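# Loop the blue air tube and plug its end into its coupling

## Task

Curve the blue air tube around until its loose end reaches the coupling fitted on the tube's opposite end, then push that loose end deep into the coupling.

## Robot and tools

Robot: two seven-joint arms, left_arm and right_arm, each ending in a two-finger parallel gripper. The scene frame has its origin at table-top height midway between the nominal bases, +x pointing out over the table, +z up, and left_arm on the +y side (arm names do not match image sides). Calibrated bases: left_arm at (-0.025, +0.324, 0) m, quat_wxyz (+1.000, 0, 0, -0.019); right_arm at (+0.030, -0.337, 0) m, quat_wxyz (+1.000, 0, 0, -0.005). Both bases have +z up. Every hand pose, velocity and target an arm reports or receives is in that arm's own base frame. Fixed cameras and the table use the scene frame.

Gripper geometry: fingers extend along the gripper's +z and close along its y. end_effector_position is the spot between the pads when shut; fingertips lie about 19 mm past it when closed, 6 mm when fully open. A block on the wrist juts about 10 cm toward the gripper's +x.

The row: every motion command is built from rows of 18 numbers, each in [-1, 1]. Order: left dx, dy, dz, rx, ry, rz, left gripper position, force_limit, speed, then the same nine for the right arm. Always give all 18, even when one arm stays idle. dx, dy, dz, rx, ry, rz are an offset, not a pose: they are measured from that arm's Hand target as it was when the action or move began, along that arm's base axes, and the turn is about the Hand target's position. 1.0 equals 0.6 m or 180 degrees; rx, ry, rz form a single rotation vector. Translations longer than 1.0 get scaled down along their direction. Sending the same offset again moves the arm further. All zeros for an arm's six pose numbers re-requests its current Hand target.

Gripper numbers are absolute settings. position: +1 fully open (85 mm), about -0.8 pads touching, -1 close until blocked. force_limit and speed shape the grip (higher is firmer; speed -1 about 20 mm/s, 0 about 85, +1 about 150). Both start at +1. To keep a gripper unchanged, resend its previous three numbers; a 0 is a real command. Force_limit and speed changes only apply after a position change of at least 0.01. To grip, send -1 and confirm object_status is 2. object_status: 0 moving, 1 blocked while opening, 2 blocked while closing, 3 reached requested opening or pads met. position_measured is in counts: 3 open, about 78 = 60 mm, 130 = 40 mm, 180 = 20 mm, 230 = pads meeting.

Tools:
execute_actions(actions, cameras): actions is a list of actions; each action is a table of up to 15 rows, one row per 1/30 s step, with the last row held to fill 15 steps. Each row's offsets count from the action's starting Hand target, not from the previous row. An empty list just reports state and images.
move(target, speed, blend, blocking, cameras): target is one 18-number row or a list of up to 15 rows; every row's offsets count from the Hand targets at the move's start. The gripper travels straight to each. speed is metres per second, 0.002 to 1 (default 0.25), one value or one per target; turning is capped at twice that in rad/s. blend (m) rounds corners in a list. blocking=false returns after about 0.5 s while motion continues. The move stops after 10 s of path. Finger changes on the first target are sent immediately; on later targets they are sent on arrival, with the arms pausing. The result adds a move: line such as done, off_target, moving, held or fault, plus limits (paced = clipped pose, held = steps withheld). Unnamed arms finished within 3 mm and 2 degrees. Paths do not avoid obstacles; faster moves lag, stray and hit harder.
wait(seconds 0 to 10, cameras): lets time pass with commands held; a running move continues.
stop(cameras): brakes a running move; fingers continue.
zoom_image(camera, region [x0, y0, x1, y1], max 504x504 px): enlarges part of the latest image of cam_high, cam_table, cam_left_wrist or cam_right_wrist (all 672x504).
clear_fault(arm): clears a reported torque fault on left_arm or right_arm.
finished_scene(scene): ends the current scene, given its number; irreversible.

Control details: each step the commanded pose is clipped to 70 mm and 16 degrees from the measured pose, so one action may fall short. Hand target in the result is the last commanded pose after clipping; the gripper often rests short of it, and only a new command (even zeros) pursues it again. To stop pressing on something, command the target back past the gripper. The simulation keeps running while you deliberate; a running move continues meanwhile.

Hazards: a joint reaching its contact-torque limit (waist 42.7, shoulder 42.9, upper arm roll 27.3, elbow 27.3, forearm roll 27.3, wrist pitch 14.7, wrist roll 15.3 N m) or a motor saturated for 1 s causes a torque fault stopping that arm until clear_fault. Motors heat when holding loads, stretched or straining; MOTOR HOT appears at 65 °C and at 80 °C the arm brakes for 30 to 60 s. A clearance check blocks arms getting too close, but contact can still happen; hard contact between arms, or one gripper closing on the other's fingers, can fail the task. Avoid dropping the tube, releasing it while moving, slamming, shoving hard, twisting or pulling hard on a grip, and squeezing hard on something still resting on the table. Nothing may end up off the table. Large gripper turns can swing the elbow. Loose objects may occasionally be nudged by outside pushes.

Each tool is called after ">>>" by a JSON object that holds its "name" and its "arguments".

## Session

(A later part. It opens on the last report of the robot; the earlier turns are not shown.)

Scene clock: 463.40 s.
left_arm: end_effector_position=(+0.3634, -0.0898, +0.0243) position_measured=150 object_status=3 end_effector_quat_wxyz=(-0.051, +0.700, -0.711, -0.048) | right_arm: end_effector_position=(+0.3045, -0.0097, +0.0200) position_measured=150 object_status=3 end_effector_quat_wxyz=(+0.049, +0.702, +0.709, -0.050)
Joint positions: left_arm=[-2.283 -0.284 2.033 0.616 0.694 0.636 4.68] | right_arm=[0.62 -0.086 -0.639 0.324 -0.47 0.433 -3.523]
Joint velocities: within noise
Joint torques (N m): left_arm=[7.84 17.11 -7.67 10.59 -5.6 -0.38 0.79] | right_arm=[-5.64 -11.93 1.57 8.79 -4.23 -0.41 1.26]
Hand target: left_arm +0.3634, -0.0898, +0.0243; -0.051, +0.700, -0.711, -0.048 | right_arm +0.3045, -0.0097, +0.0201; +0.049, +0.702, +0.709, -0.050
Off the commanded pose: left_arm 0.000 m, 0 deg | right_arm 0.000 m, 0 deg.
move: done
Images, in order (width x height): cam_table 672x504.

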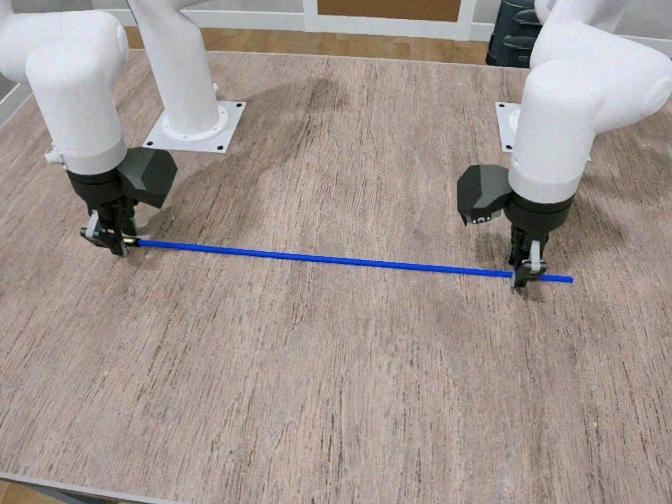

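>>> {"name": "move", "arguments": {"target": [[0,0,0,0,0,0,-1,-0.3,-1,0,0,0.0025,0,0,0,-1,-0.3,-1]], "speed": 0.04}}

>>> {"name": "zoom_image", "arguments": {"camera": "cam_right_wrist", "region": [200, 180, 500, 405]}}

>>> {"name": "zoom_image", "arguments": {"camera": "cam_table", "region": [490, 230, 590, 305]}}

Scene clock: 475.40 s.
left_arm: end_effector_position=(+0.3634, -0.0898, +0.0243) position_measured=214 object_status=0 end_effector_quat_wxyz=(-0.051, +0.700, -0.711, -0.048) | right_arm: end_effector_position=(+0.3045, -0.0097, +0.0216) position_measured=197 object_status=2 end_effector_quat_wxyz=(+0.049, +0.702, +0.709, -0.050)
Joint positions: left_arm=[-2.282 -0.284 2.033 0.616 0.694 0.636 4.68] | right_arm=[0.619 -0.093 -0.638 0.325 -0.473 0.44 -3.522]
Joint velocities: within noise
Joint torques (N m): left_arm=[7.36 15.44 -6.91 11.18 -5.23 -1.19 0.75] | right_arm=[-5.95 -10.29 2.51 7.73 -3.95 -0.32 1.39]
Hand target: left_arm +0.3634, -0.0898, +0.0243; -0.051, +0.700, -0.711, -0.048 | right_arm +0.3045, -0.0097, +0.0216; +0.049, +0.702, +0.709, -0.050
Off the commanded pose: left_arm 0.000 m, 0 deg | right_arm 0.000 m, 0 deg.
move: done

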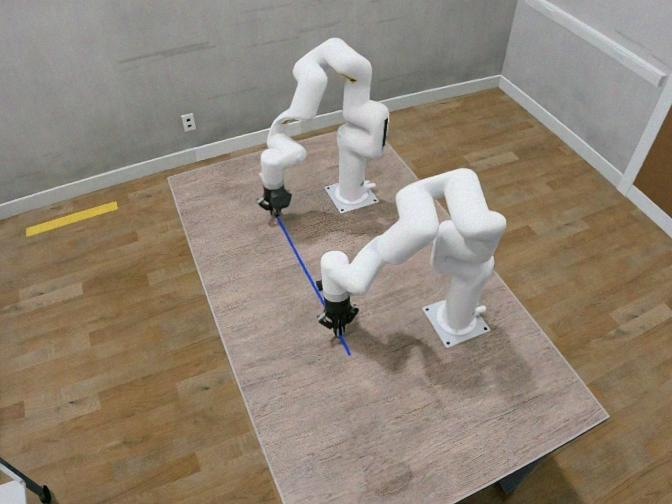

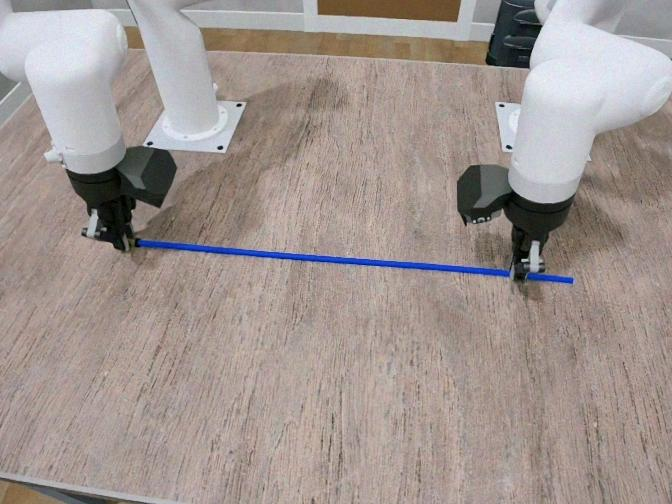

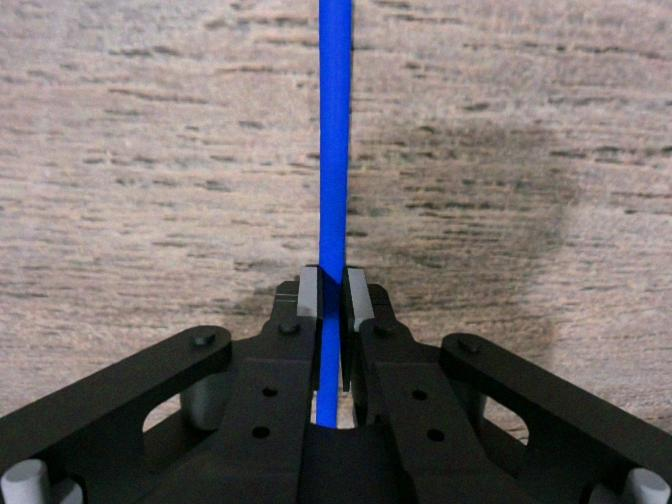

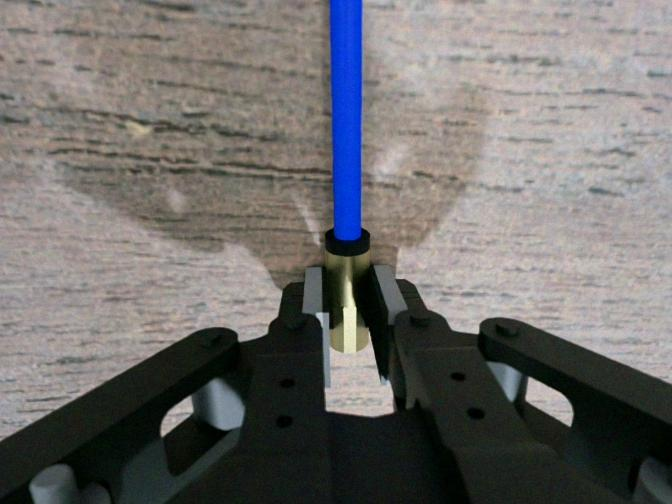

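Scaled by 1.680 from the camera's 672x504 image, which has a finer 960x720 frame.

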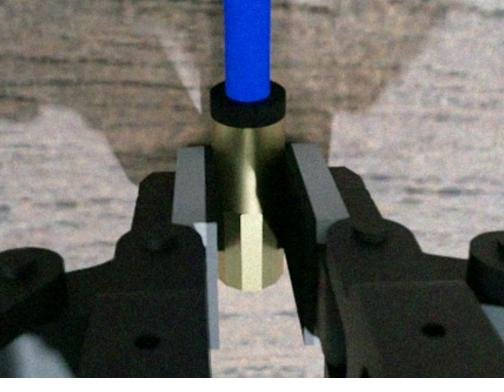

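Scaled by 5.040 from the camera's 672x504 image, which has a finer 960x720 frame.

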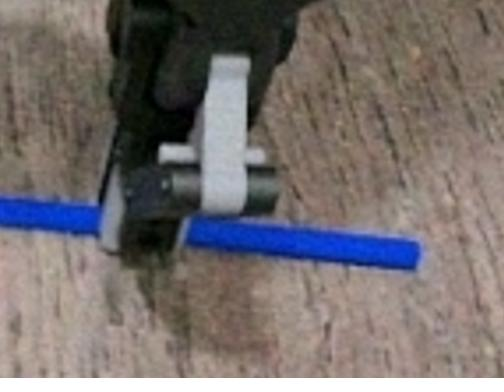

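>>> {"name": "move", "arguments": {"target": [[0,0,0.02,0,0,0,-1,-0.3,-1,0,0,0.02,0,0,0,-1,-0.3,-1]], "speed": 0.05}}

>>> {"name": "zoom_image", "arguments": {"camera": "cam_table", "region": [80, 190, 180, 265]}}

>>> {"name": "zoom_image", "arguments": {"camera": "cam_table", "region": [490, 230, 590, 305]}}

Scene clock: 515.93 s.
left_arm: end_effector_position=(+0.3634, -0.0897, +0.0363) position_measured=214 object_status=2 end_effector_quat_wxyz=(-0.051, +0.700, -0.710, -0.048) | right_arm: end_effector_position=(+0.3045, -0.0097, +0.0335) position_measured=197 object_status=2 end_effector_quat_wxyz=(+0.049, +0.702, +0.709, -0.050)
Joint positions: left_arm=[-2.217 -0.231 1.955 0.61 0.606 0.645 4.745] | right_arm=[0.611 -0.152 -0.63 0.329 -0.493 0.501 -3.512]
Joint velocities: within noise
Joint torques (N m): left_arm=[7.87 15.54 -6.57 11.17 -5.49 -2.16 0.63] | right_arm=[-6.21 -11.24 3.05 9.55 -4.17 -0.24 1.29]
Hand target: left_arm +0.3634, -0.0898, +0.0363; -0.051, +0.700, -0.711, -0.048 | right_arm +0.3045, -0.0097, +0.0336; +0.049, +0.702, +0.709, -0.050
Off the commanded pose: left_arm 0.000 m, 0 deg | right_arm 0.000 m, 0 deg.
move: done

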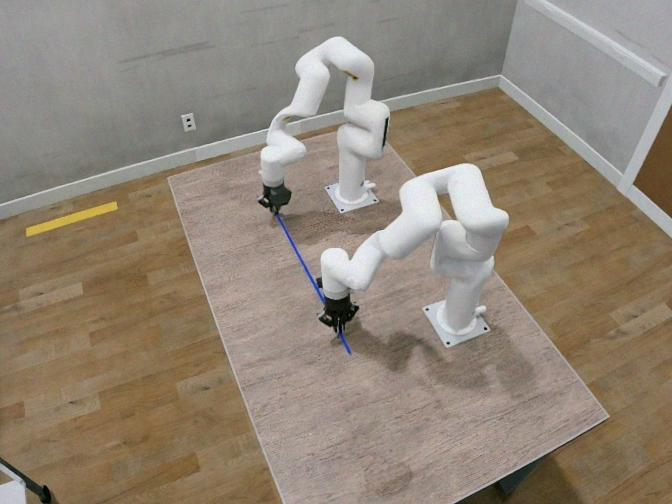

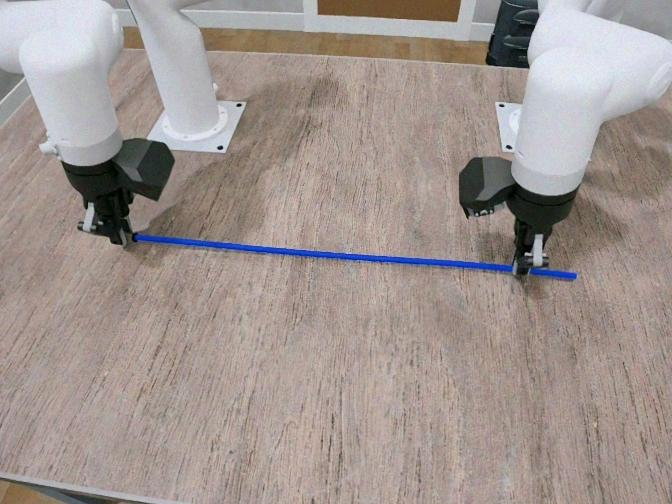

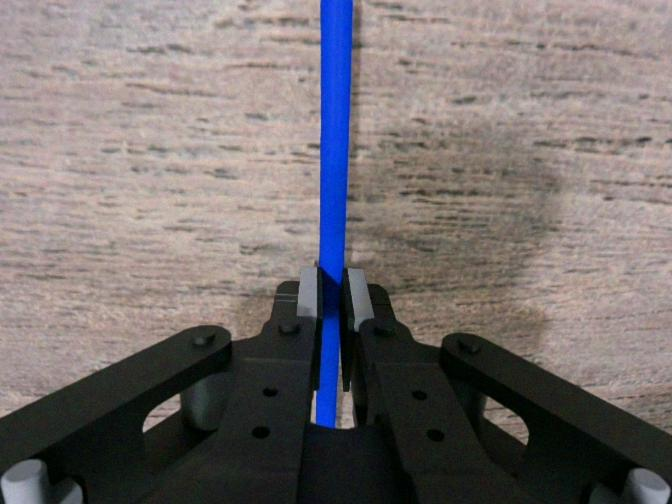

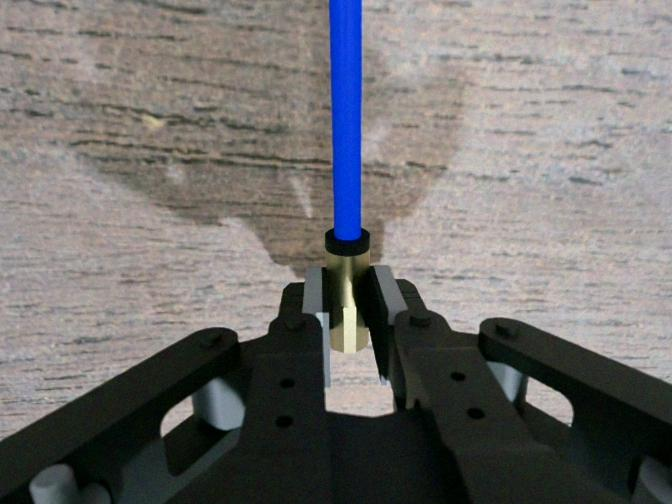

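Scaled by 5.040 from the camera's 672x504 image, which has a finer 960x720 frame.

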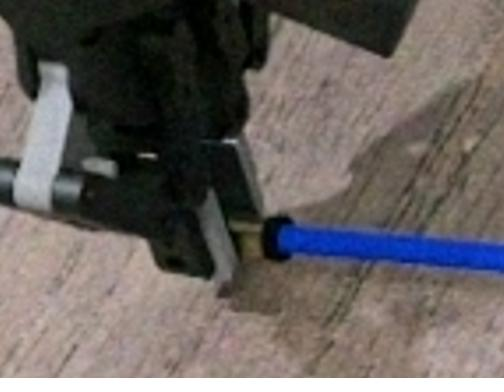

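Scaled by 5.040 from the camera's 672x504 image, which has a finer 960x720 frame.

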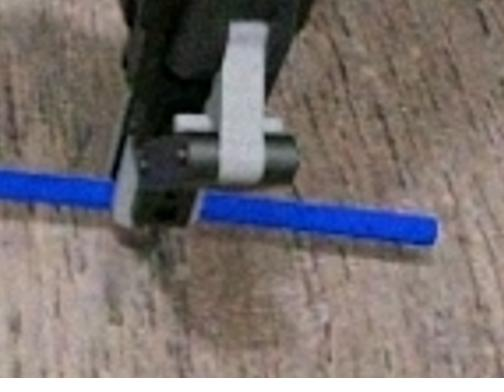

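>>> {"name": "move", "arguments": {"target": [[-0.0067,0.0012,0,0,0,0.125,-1,-0.3,-1,-0.0067,0.0257,0,0,0,-0.125,-1,-0.3,-1],[-0.0134,-0.0205,0,0,0,0.25,-1,-0.3,-1,-0.0142,0.0743,0,0,0,-0.25,-1,-0.3,-1]], "speed": 0.12, "blend": 0.01}}

Scene clock: 527.83 s.
left_arm: end_effector_position=(+0.3554, -0.1021, +0.0363) position_measured=214 object_status=2 end_effector_quat_wxyz=(-0.028, +0.919, -0.388, -0.063) | right_arm: end_effector_position=(+0.2960, +0.0349, +0.0336) position_measured=197 object_status=2 end_effector_quat_wxyz=(+0.026, +0.920, +0.387, -0.065)
Joint positions: left_arm=[-2.362 -0.234 2.075 0.659 0.428 0.715 4.091] | right_arm=[0.656 -0.103 -0.516 0.388 -0.238 0.604 -2.803]
Joint velocities: within noise
Joint torques (N m): left_arm=[-6.86 7.33 -2.27 16.92 -5.46 -0.31 -1.04] | right_arm=[5.38 -3.66 2.48 9.36 4.72 -0.17 1.59]
Hand target: left_arm +0.3554, -0.1021, +0.0363; -0.028, +0.919, -0.388, -0.063 | right_arm +0.2960, +0.0349, +0.0336; +0.026, +0.920, +0.387, -0.065
Off the commanded pose: left_arm 0.000 m, 0 deg | right_arm 0.000 m, 0 deg.
move: done

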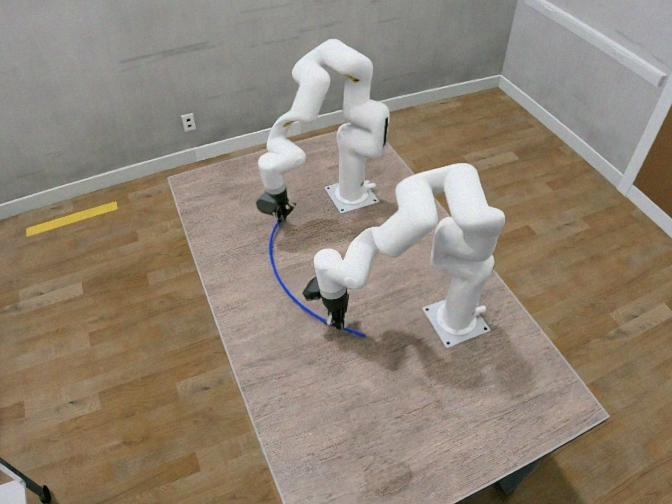

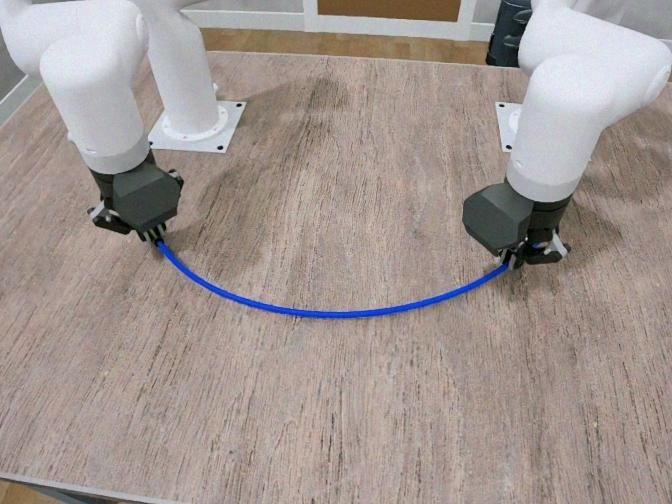

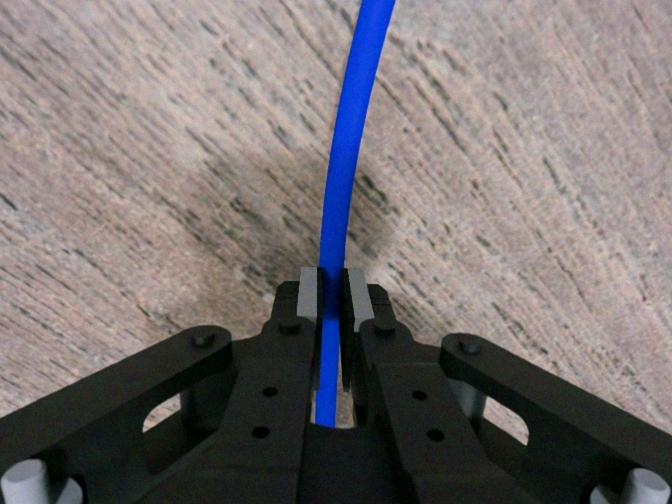

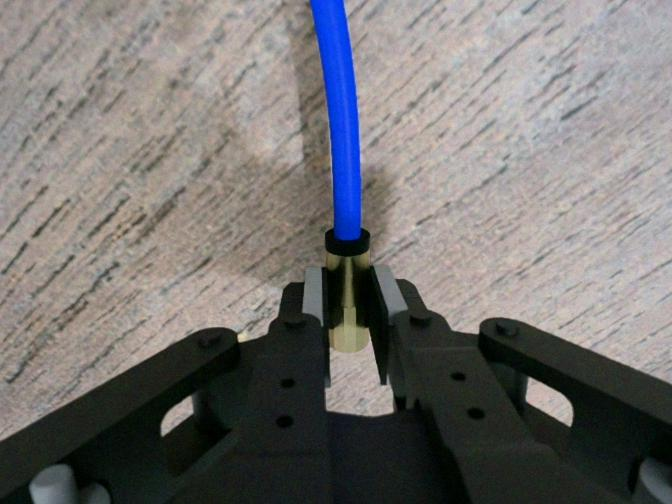

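>>> {"name": "move", "arguments": {"target": [[-0.0059,-0.042,0,0,0,0.125,-1,-0.3,-1,-0.0075,0.0687,0,0,0,-0.125,-1,-0.3,-1],[-0.0105,-0.0988,0,0,0,0.25,-1,-0.3,-1,-0.0142,0.1523,0,0,0,-0.25,-1,-0.3,-1],[-0.0156,-0.138,0,0,0,0.375,-1,-0.3,-1,-0.0208,0.218,0,0,0,-0.375,-1,-0.3,-1],[-0.0216,-0.178,0,0,0,0.5,-1,-0.3,-1,-0.0283,0.2848,0,0,0,-0.5,-1,-0.3,-1]], "speed": 0.12, "blend": 0.01}}

Scene clock: 553.70 s.
left_arm: end_effector_position=(+0.3424, -0.2089, +0.0363) position_measured=214 object_status=2 end_effector_quat_wxyz=(+0.025, +0.924, +0.375, -0.065) | right_arm: end_effector_position=(+0.2790, +0.2057, +0.0336) position_measured=197 object_status=2 end_effector_quat_wxyz=(-0.027, +0.924, -0.377, -0.064)
Joint positions: left_arm=[-2.728 -0.242 2.255 0.682 0.103 0.579 2.605] | right_arm=[0.86 0.008 -0.272 0.48 0.284 0.518 -1.243]
Joint velocities: within noise
Joint torques (N m): left_arm=[-6.52 21.88 -1.51 11.55 -5.5 -2.82 -1.2] | right_arm=[5.04 -6.32 1.37 9.39 2.32 -2 1.67]
Hand target: left_arm +0.3424, -0.2089, +0.0363; +0.025, +0.924, +0.375, -0.065 | right_arm +0.2790, +0.2058, +0.0336; -0.027, +0.924, -0.377, -0.064
Off the commanded pose: left_arm 0.000 m, 0 deg | right_arm 0.000 m, 0 deg.
move: done

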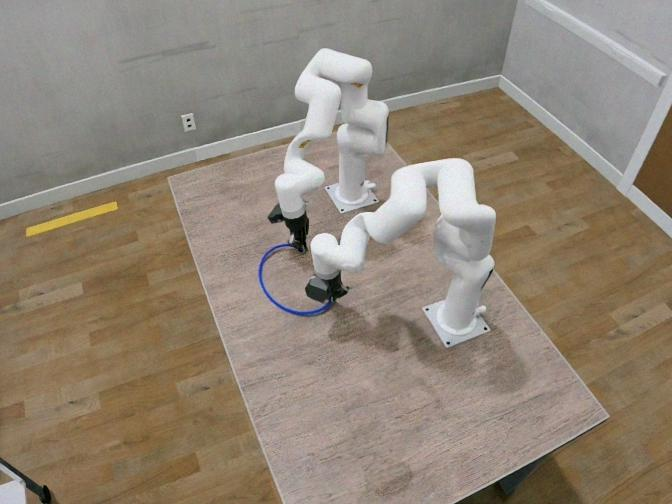

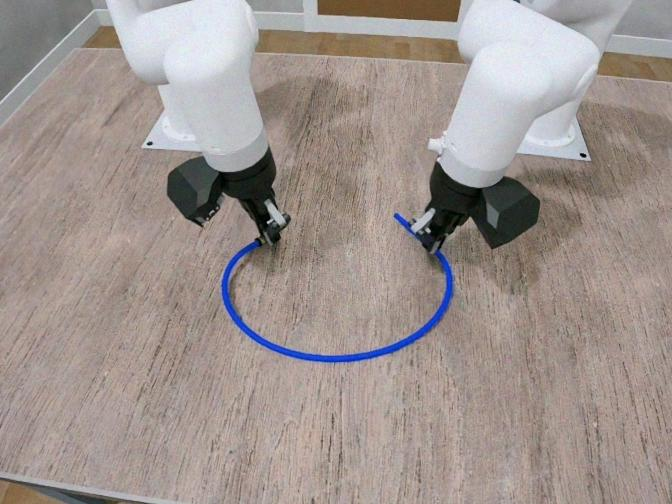

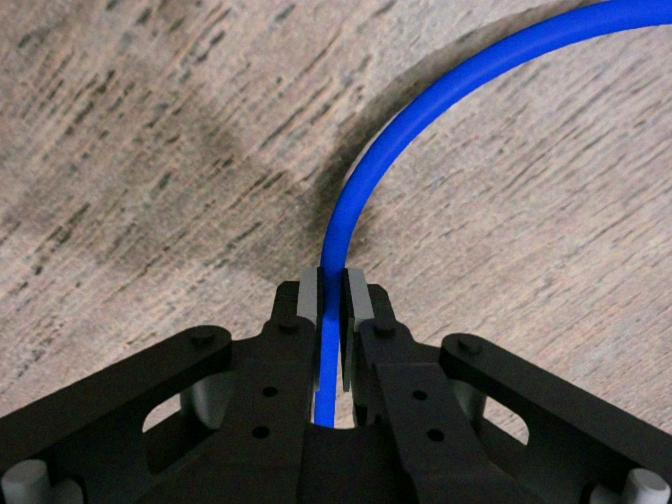

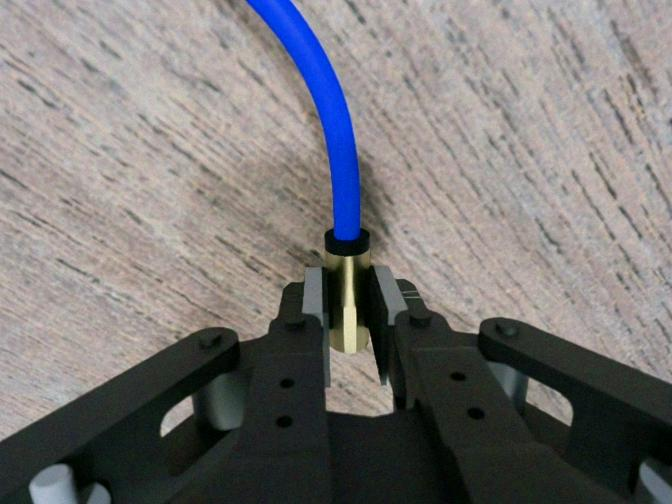

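>>> {"name": "move", "arguments": {"target": [[-0.0068,-0.0193,0,0,0,0.125,-1,-0.3,-1,-0.0075,0.046,0,0,0,-0.125,-1,-0.3,-1],[-0.0125,-0.0452,0,0,0,0.25,-1,-0.3,-1,-0.0142,0.0987,0,0,0,-0.25,-1,-0.3,-1]], "speed": 0.12, "blend": 0.01}}

>>> {"name": "zoom_image", "arguments": {"camera": "cam_table", "region": [250, 150, 450, 300]}}

>>> {"name": "zoom_image", "arguments": {"camera": "cam_high", "region": [250, 200, 370, 290]}}

Scene clock: 575.17 s.
left_arm: end_effector_position=(+0.3349, -0.2360, +0.0363) position_measured=214 object_status=2 end_effector_quat_wxyz=(+0.048, +0.711, +0.700, -0.051) | right_arm: end_effector_position=(+0.2705, +0.2650, +0.0336) position_measured=197 object_status=2 end_effector_quat_wxyz=(-0.050, +0.709, -0.702, -0.049)
Joint positions: left_arm=[-2.907 -0.176 2.356 0.606 0.007 0.413 1.825] | right_arm=[0.966 0.045 -0.201 0.485 0.316 0.359 -0.322]
Joint velocities: within noise
Joint torques (N m): left_arm=[-6.26 22.14 0.35 11.07 4.94 -2.95 -1.14] | right_arm=[4.87 -7.14 -0.2 9.25 -4.24 -1.94 1.71]
Hand target: left_arm +0.3349, -0.2360, +0.0363; +0.048, +0.711, +0.700, -0.051 | right_arm +0.2705, +0.2650, +0.0336; -0.050, +0.709, -0.702, -0.049
Off the commanded pose: left_arm 0.000 m, 0 deg | right_arm 0.000 m, 0 deg.
move: done

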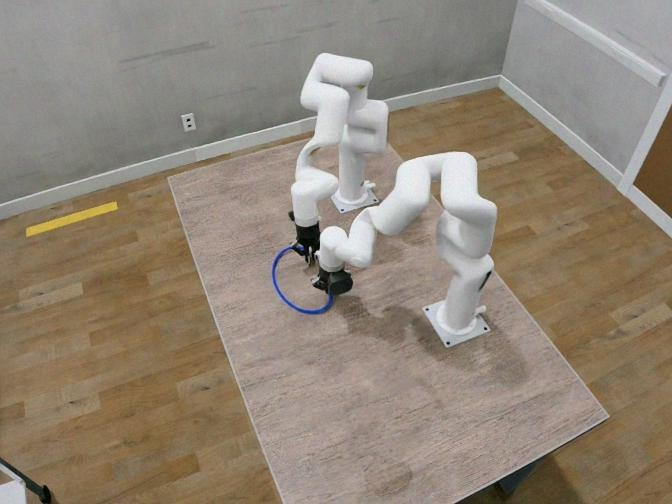

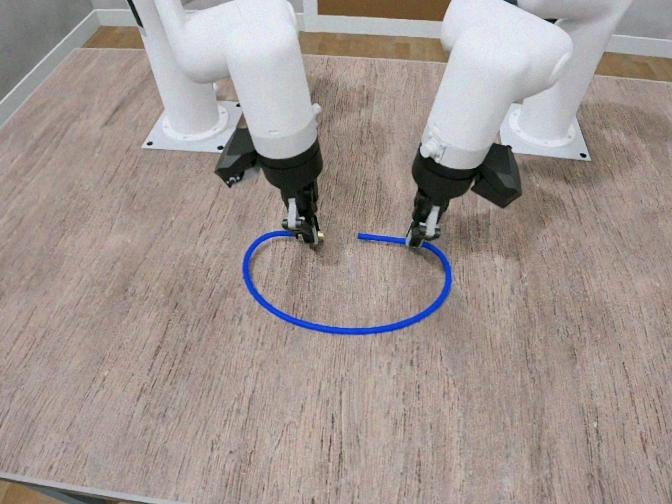

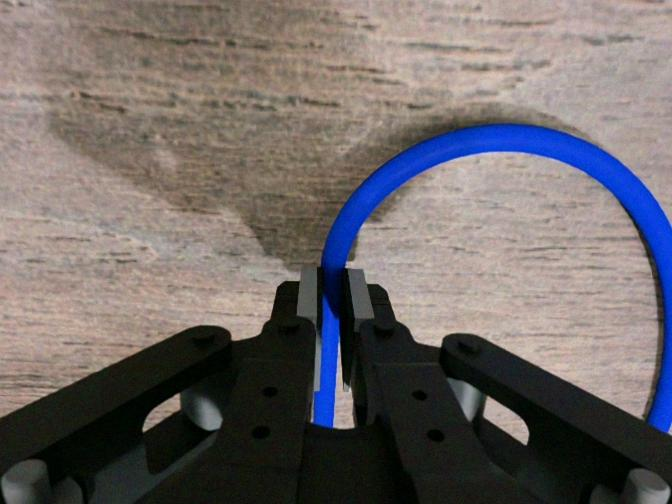

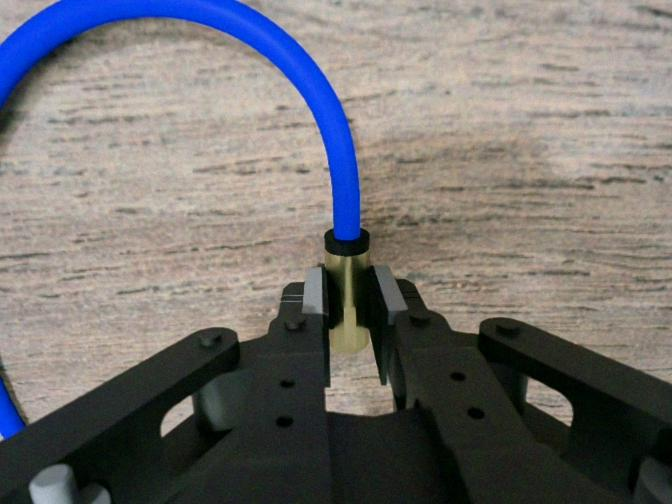

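Scaled by 2.520 from the camera's 672x504 image, which has a finer 960x720 frame.

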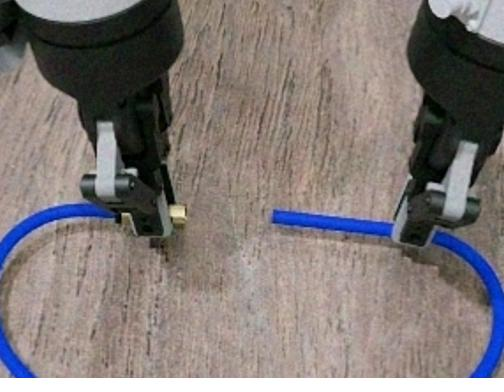

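Scaled by 4.200 from the camera's 672x504 image, which has a finer 960x720 frame.

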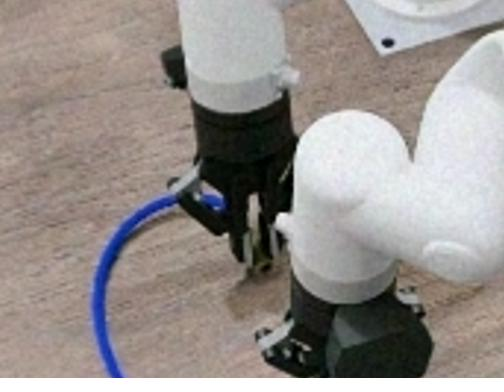

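>>> {"name": "move", "arguments": {"target": [0.004,0,0.0033,0,0,0.0153,-1,-0.3,-1,0,0,0,0,0,0,-1,-0.3,-1], "speed": 0.1}}

>>> {"name": "zoom_image", "arguments": {"camera": "cam_table", "region": [290, 200, 440, 270]}}

>>> {"name": "zoom_image", "arguments": {"camera": "cam_table", "region": [305, 215, 375, 260]}}

Scene clock: 618.80 s.
left_arm: end_effector_position=(+0.3373, -0.2360, +0.0383) position_measured=214 object_status=2 end_effector_quat_wxyz=(+0.049, +0.693, +0.717, -0.049) | right_arm: end_effector_position=(+0.2705, +0.2650, +0.0336) position_measured=197 object_status=2 end_effector_quat_wxyz=(-0.050, +0.709, -0.702, -0.049)
Joint positions: left_arm=[-2.915 -0.171 2.364 0.608 0.003 0.413 1.781] | right_arm=[0.966 0.045 -0.201 0.485 0.316 0.359 -0.322]
Joint velocities: within noise
Joint torques (N m): left_arm=[-6.25 22.24 0.48 16.59 -3.24 -2.55 -1.07] | right_arm=[5 -8.17 -0.78 8.69 -4.26 -1.7 1.68]
Hand target: left_arm +0.3373, -0.2360, +0.0383; +0.049, +0.693, +0.717, -0.049 | right_arm +0.2705, +0.2650, +0.0336; -0.050, +0.709, -0.702, -0.049
Off the commanded pose: left_arm 0.000 m, 0 deg | right_arm 0.000 m, 0 deg.
move: done

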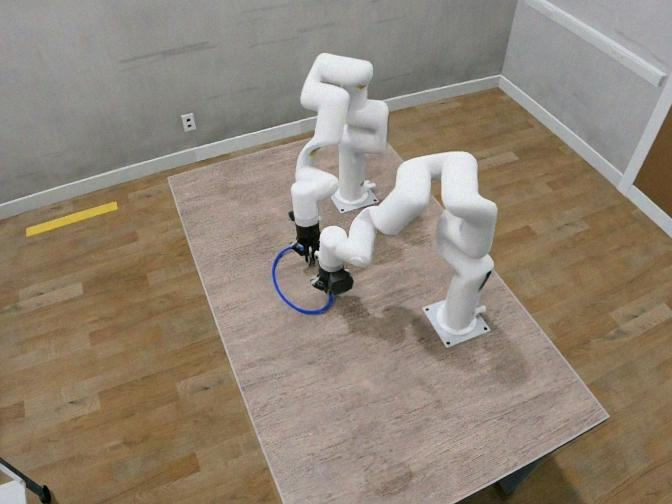

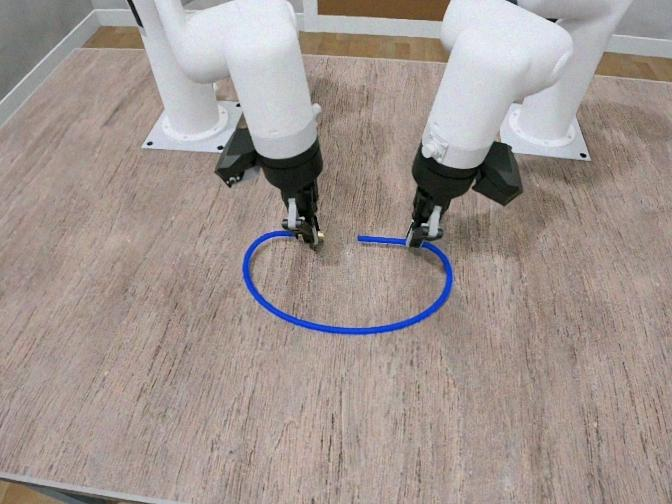

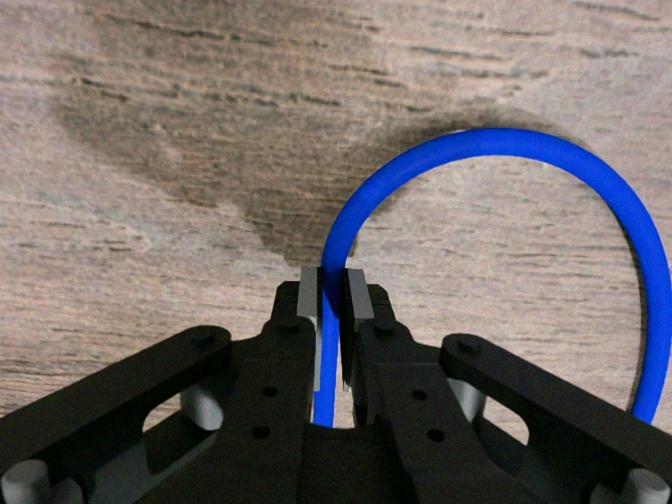

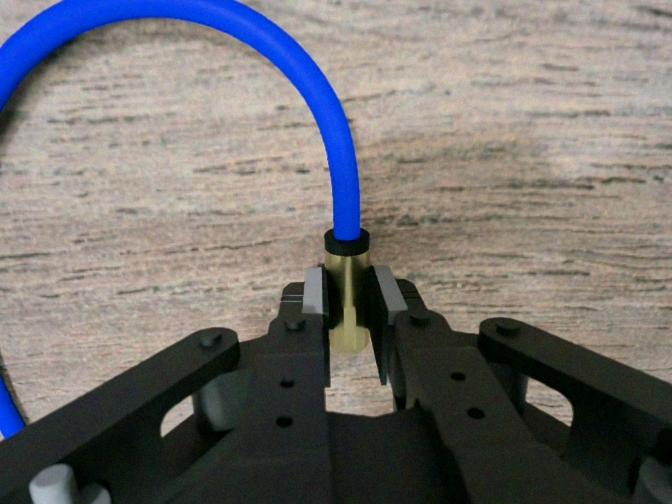

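Scaled by 3.360 from the camera's 672x504 image, which has a finer 960x720 frame.

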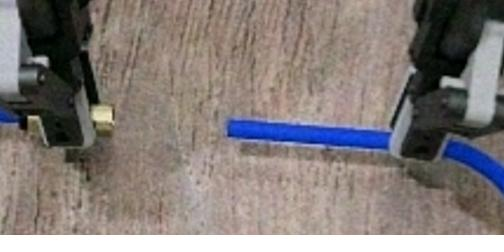

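Scaled by 7.200 from the camera's 672x504 image, which has a finer 960x720 frame.

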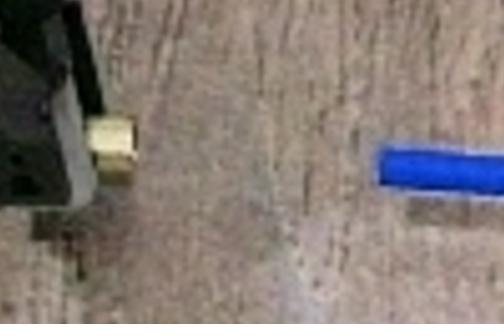

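>>> {"name": "move", "arguments": {"target": [0.0014,-0.0367,0,0,0,0,-1,-0.3,-1,0.0004,0.0367,0,0,0,0,-1,-0.3,-1], "speed": 0.06}}

>>> {"name": "zoom_image", "arguments": {"camera": "cam_table", "region": [290, 200, 430, 270]}}

>>> {"name": "zoom_image", "arguments": {"camera": "cam_table", "region": [315, 215, 375, 255]}}

>>> {"name": "zoom_image", "arguments": {"camera": "cam_high", "region": [270, 220, 370, 310]}}

Scene clock: 649.23 s.
left_arm: end_effector_position=(+0.3382, -0.2580, +0.0383) position_measured=214 object_status=2 end_effector_quat_wxyz=(+0.049, +0.693, +0.717, -0.049) | right_arm: end_effector_position=(+0.2707, +0.2870, +0.0336) position_measured=197 object_status=2 end_effector_quat_wxyz=(-0.050, +0.709, -0.702, -0.049)
Joint positions: left_arm=[-2.979 -0.213 2.388 0.653 0.072 0.42 1.685] | right_arm=[0.988 0.086 -0.181 0.536 0.316 0.367 -0.278]
Joint velocities: within noise
Joint torques (N m): left_arm=[-5.85 12.93 -0.22 16.7 5.31 -0.67 -1.13] | right_arm=[4.9 -7.74 0.93 9.26 -4.31 -0.43 1.69]
Hand target: left_arm +0.3382, -0.2580, +0.0383; +0.049, +0.693, +0.717, -0.049 | right_arm +0.2707, +0.2870, +0.0336; -0.050, +0.709, -0.702, -0.049
Off the commanded pose: left_arm 0.000 m, 0 deg | right_arm 0.000 m, 0 deg.
move: done

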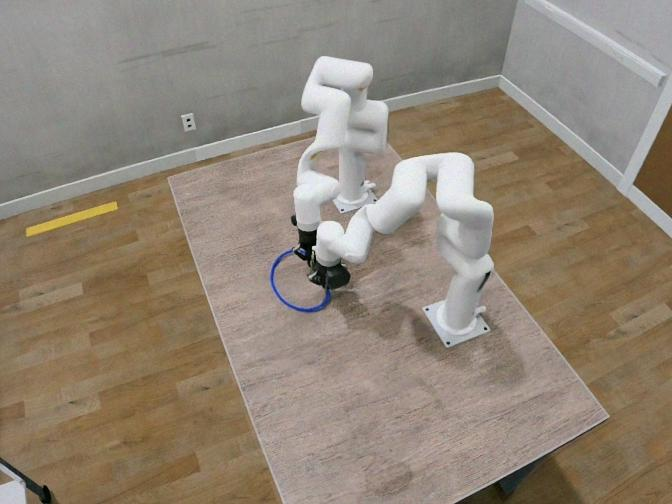

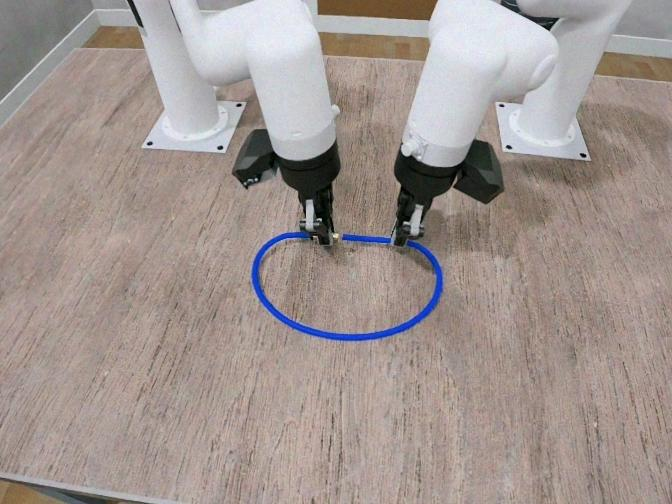

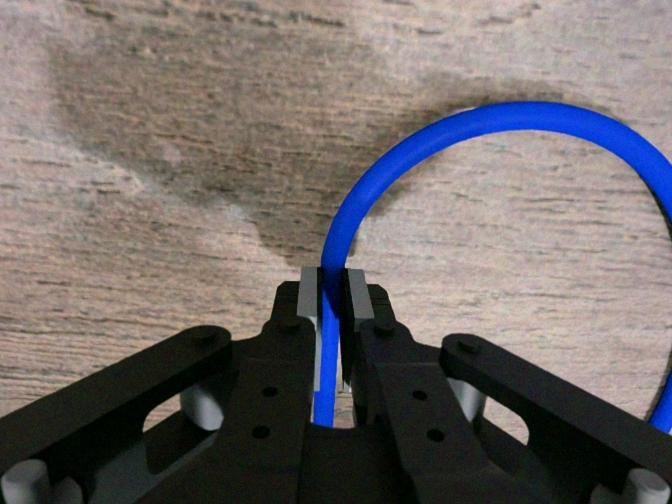

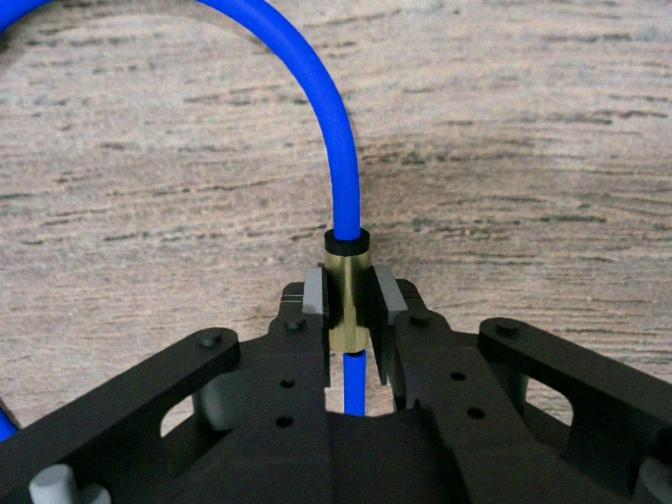

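Scaled by 3.600 from the camera's 672x504 image, which has a finer 960x720 frame.

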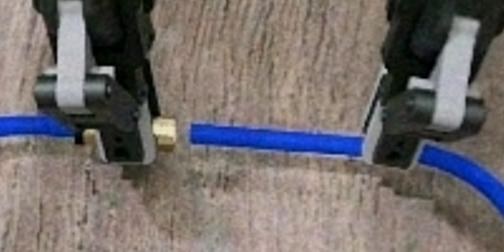

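Scaled by 8.400 from the camera's 672x504 image, which has a finer 960x720 frame.

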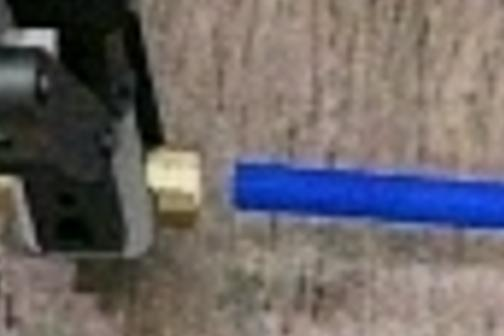

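Scaled by 5.040 from the camera's 672x504 image, which has a finer 960x720 frame.

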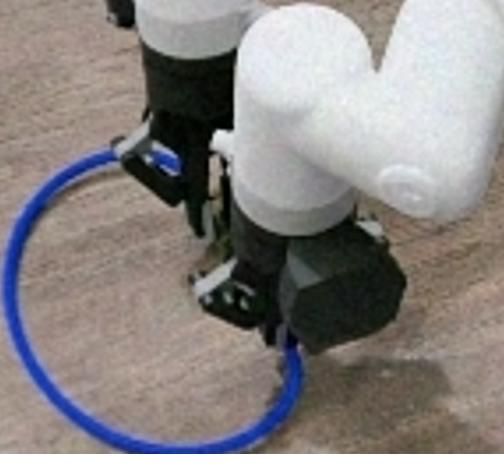

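>>> {"name": "zoom_image", "arguments": {"camera": "cam_right_wrist", "region": [285, 220, 425, 430]}}

>>> {"name": "zoom_image", "arguments": {"camera": "cam_left_wrist", "region": [265, 240, 405, 440]}}

Scaled by 2.400 from the camera's 672x504 image, which has a finer 960x720 frame.

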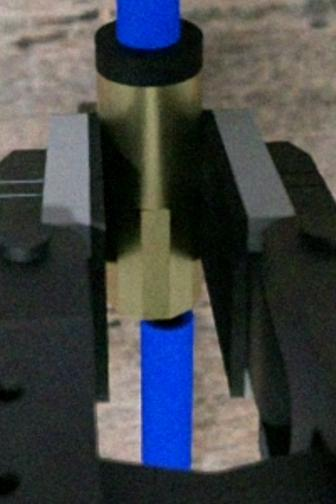

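Scaled by 2.520 from the camera's 672x504 image, which has a finer 960x720 frame.

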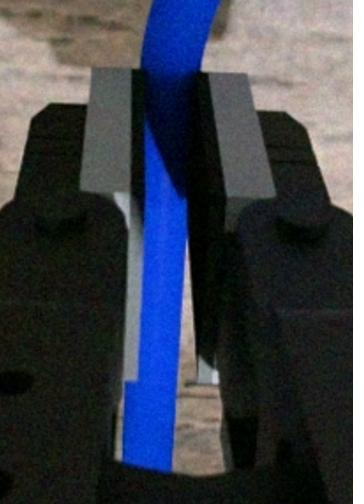

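>>> {"name": "move", "arguments": {"target": [0.0038,0,0,0,0,0,-1,-0.3,-1,0,0,0,0,0,0,-1,-0.3,-1], "speed": 0.05}}

>>> {"name": "zoom_image", "arguments": {"camera": "cam_right_wrist", "region": [285, 220, 425, 430]}}

>>> {"name": "zoom_image", "arguments": {"camera": "cam_table", "region": [315, 215, 375, 255]}}

Scene clock: 672.00 s.
left_arm: end_effector_position=(+0.3404, -0.2580, +0.0383) position_measured=214 object_status=2 end_effector_quat_wxyz=(+0.049, +0.693, +0.717, -0.049) | right_arm: end_effector_position=(+0.2707, +0.2870, +0.0336) position_measured=197 object_status=2 end_effector_quat_wxyz=(-0.050, +0.709, -0.702, -0.049)
Joint positions: left_arm=[-2.98 -0.219 2.393 0.66 0.079 0.423 1.683] | right_arm=[0.988 0.086 -0.181 0.536 0.316 0.367 -0.278]
Joint velocities: within noise
Joint torques (N m): left_arm=[-6.3 12.75 -0.3 16.63 4.95 -0.65 -1.15] | right_arm=[4.68 -8.59 0.68 8.93 -4.31 -0.67 1.61]
Hand target: left_arm +0.3405, -0.2580, +0.0383; +0.049, +0.693, +0.717, -0.049 | right_arm +0.2707, +0.2870, +0.0336; -0.050, +0.709, -0.702, -0.049
Off the commanded pose: left_arm 0.000 m, 0 deg | right_arm 0.000 m, 0 deg.
move: done

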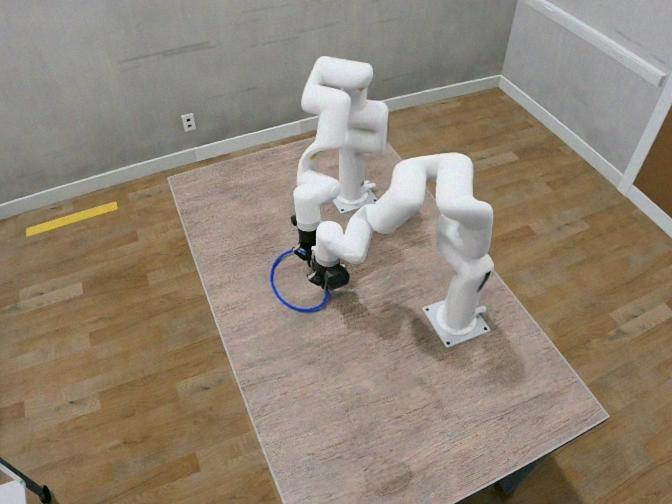

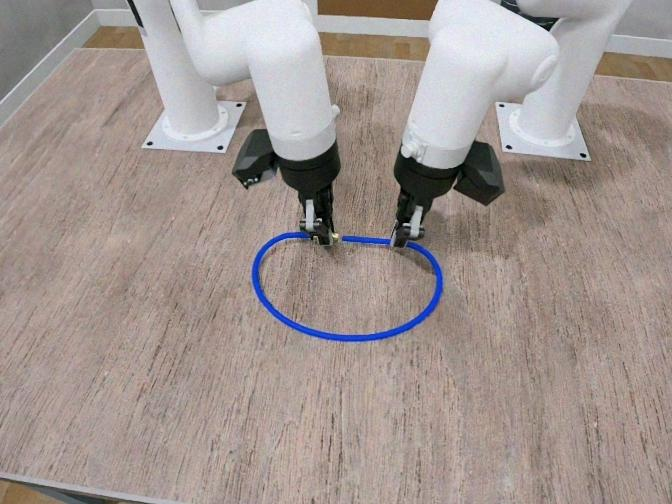

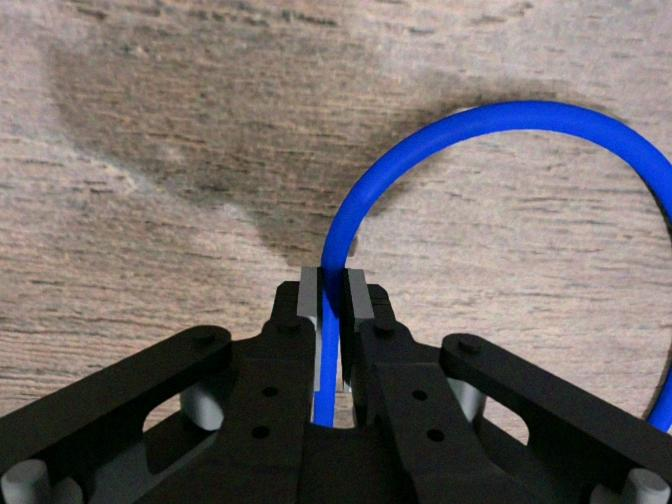

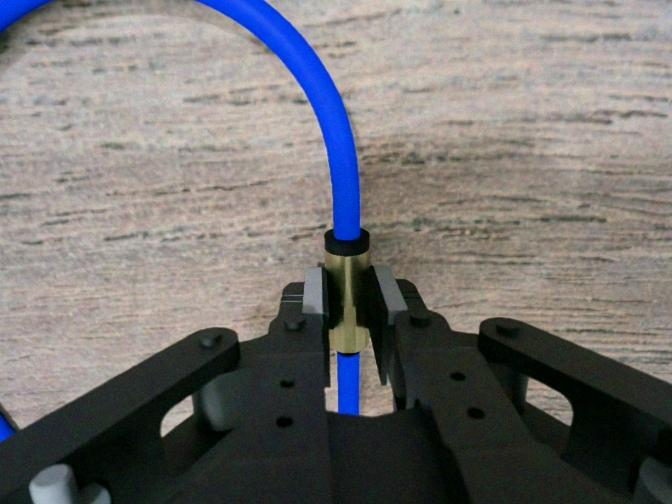

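Scaled by 2.400 from the camera's 672x504 image, which has a finer 960x720 frame.

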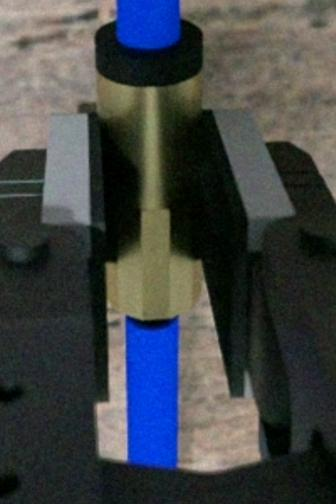

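Scaled by 8.400 from the camera's 672x504 image, which has a finer 960x720 frame.

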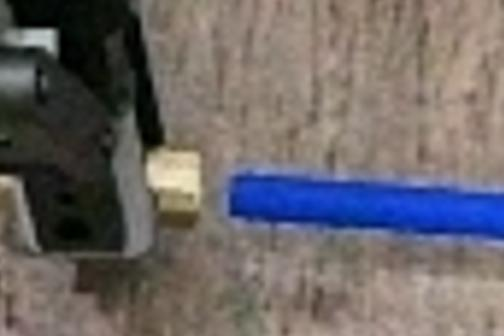

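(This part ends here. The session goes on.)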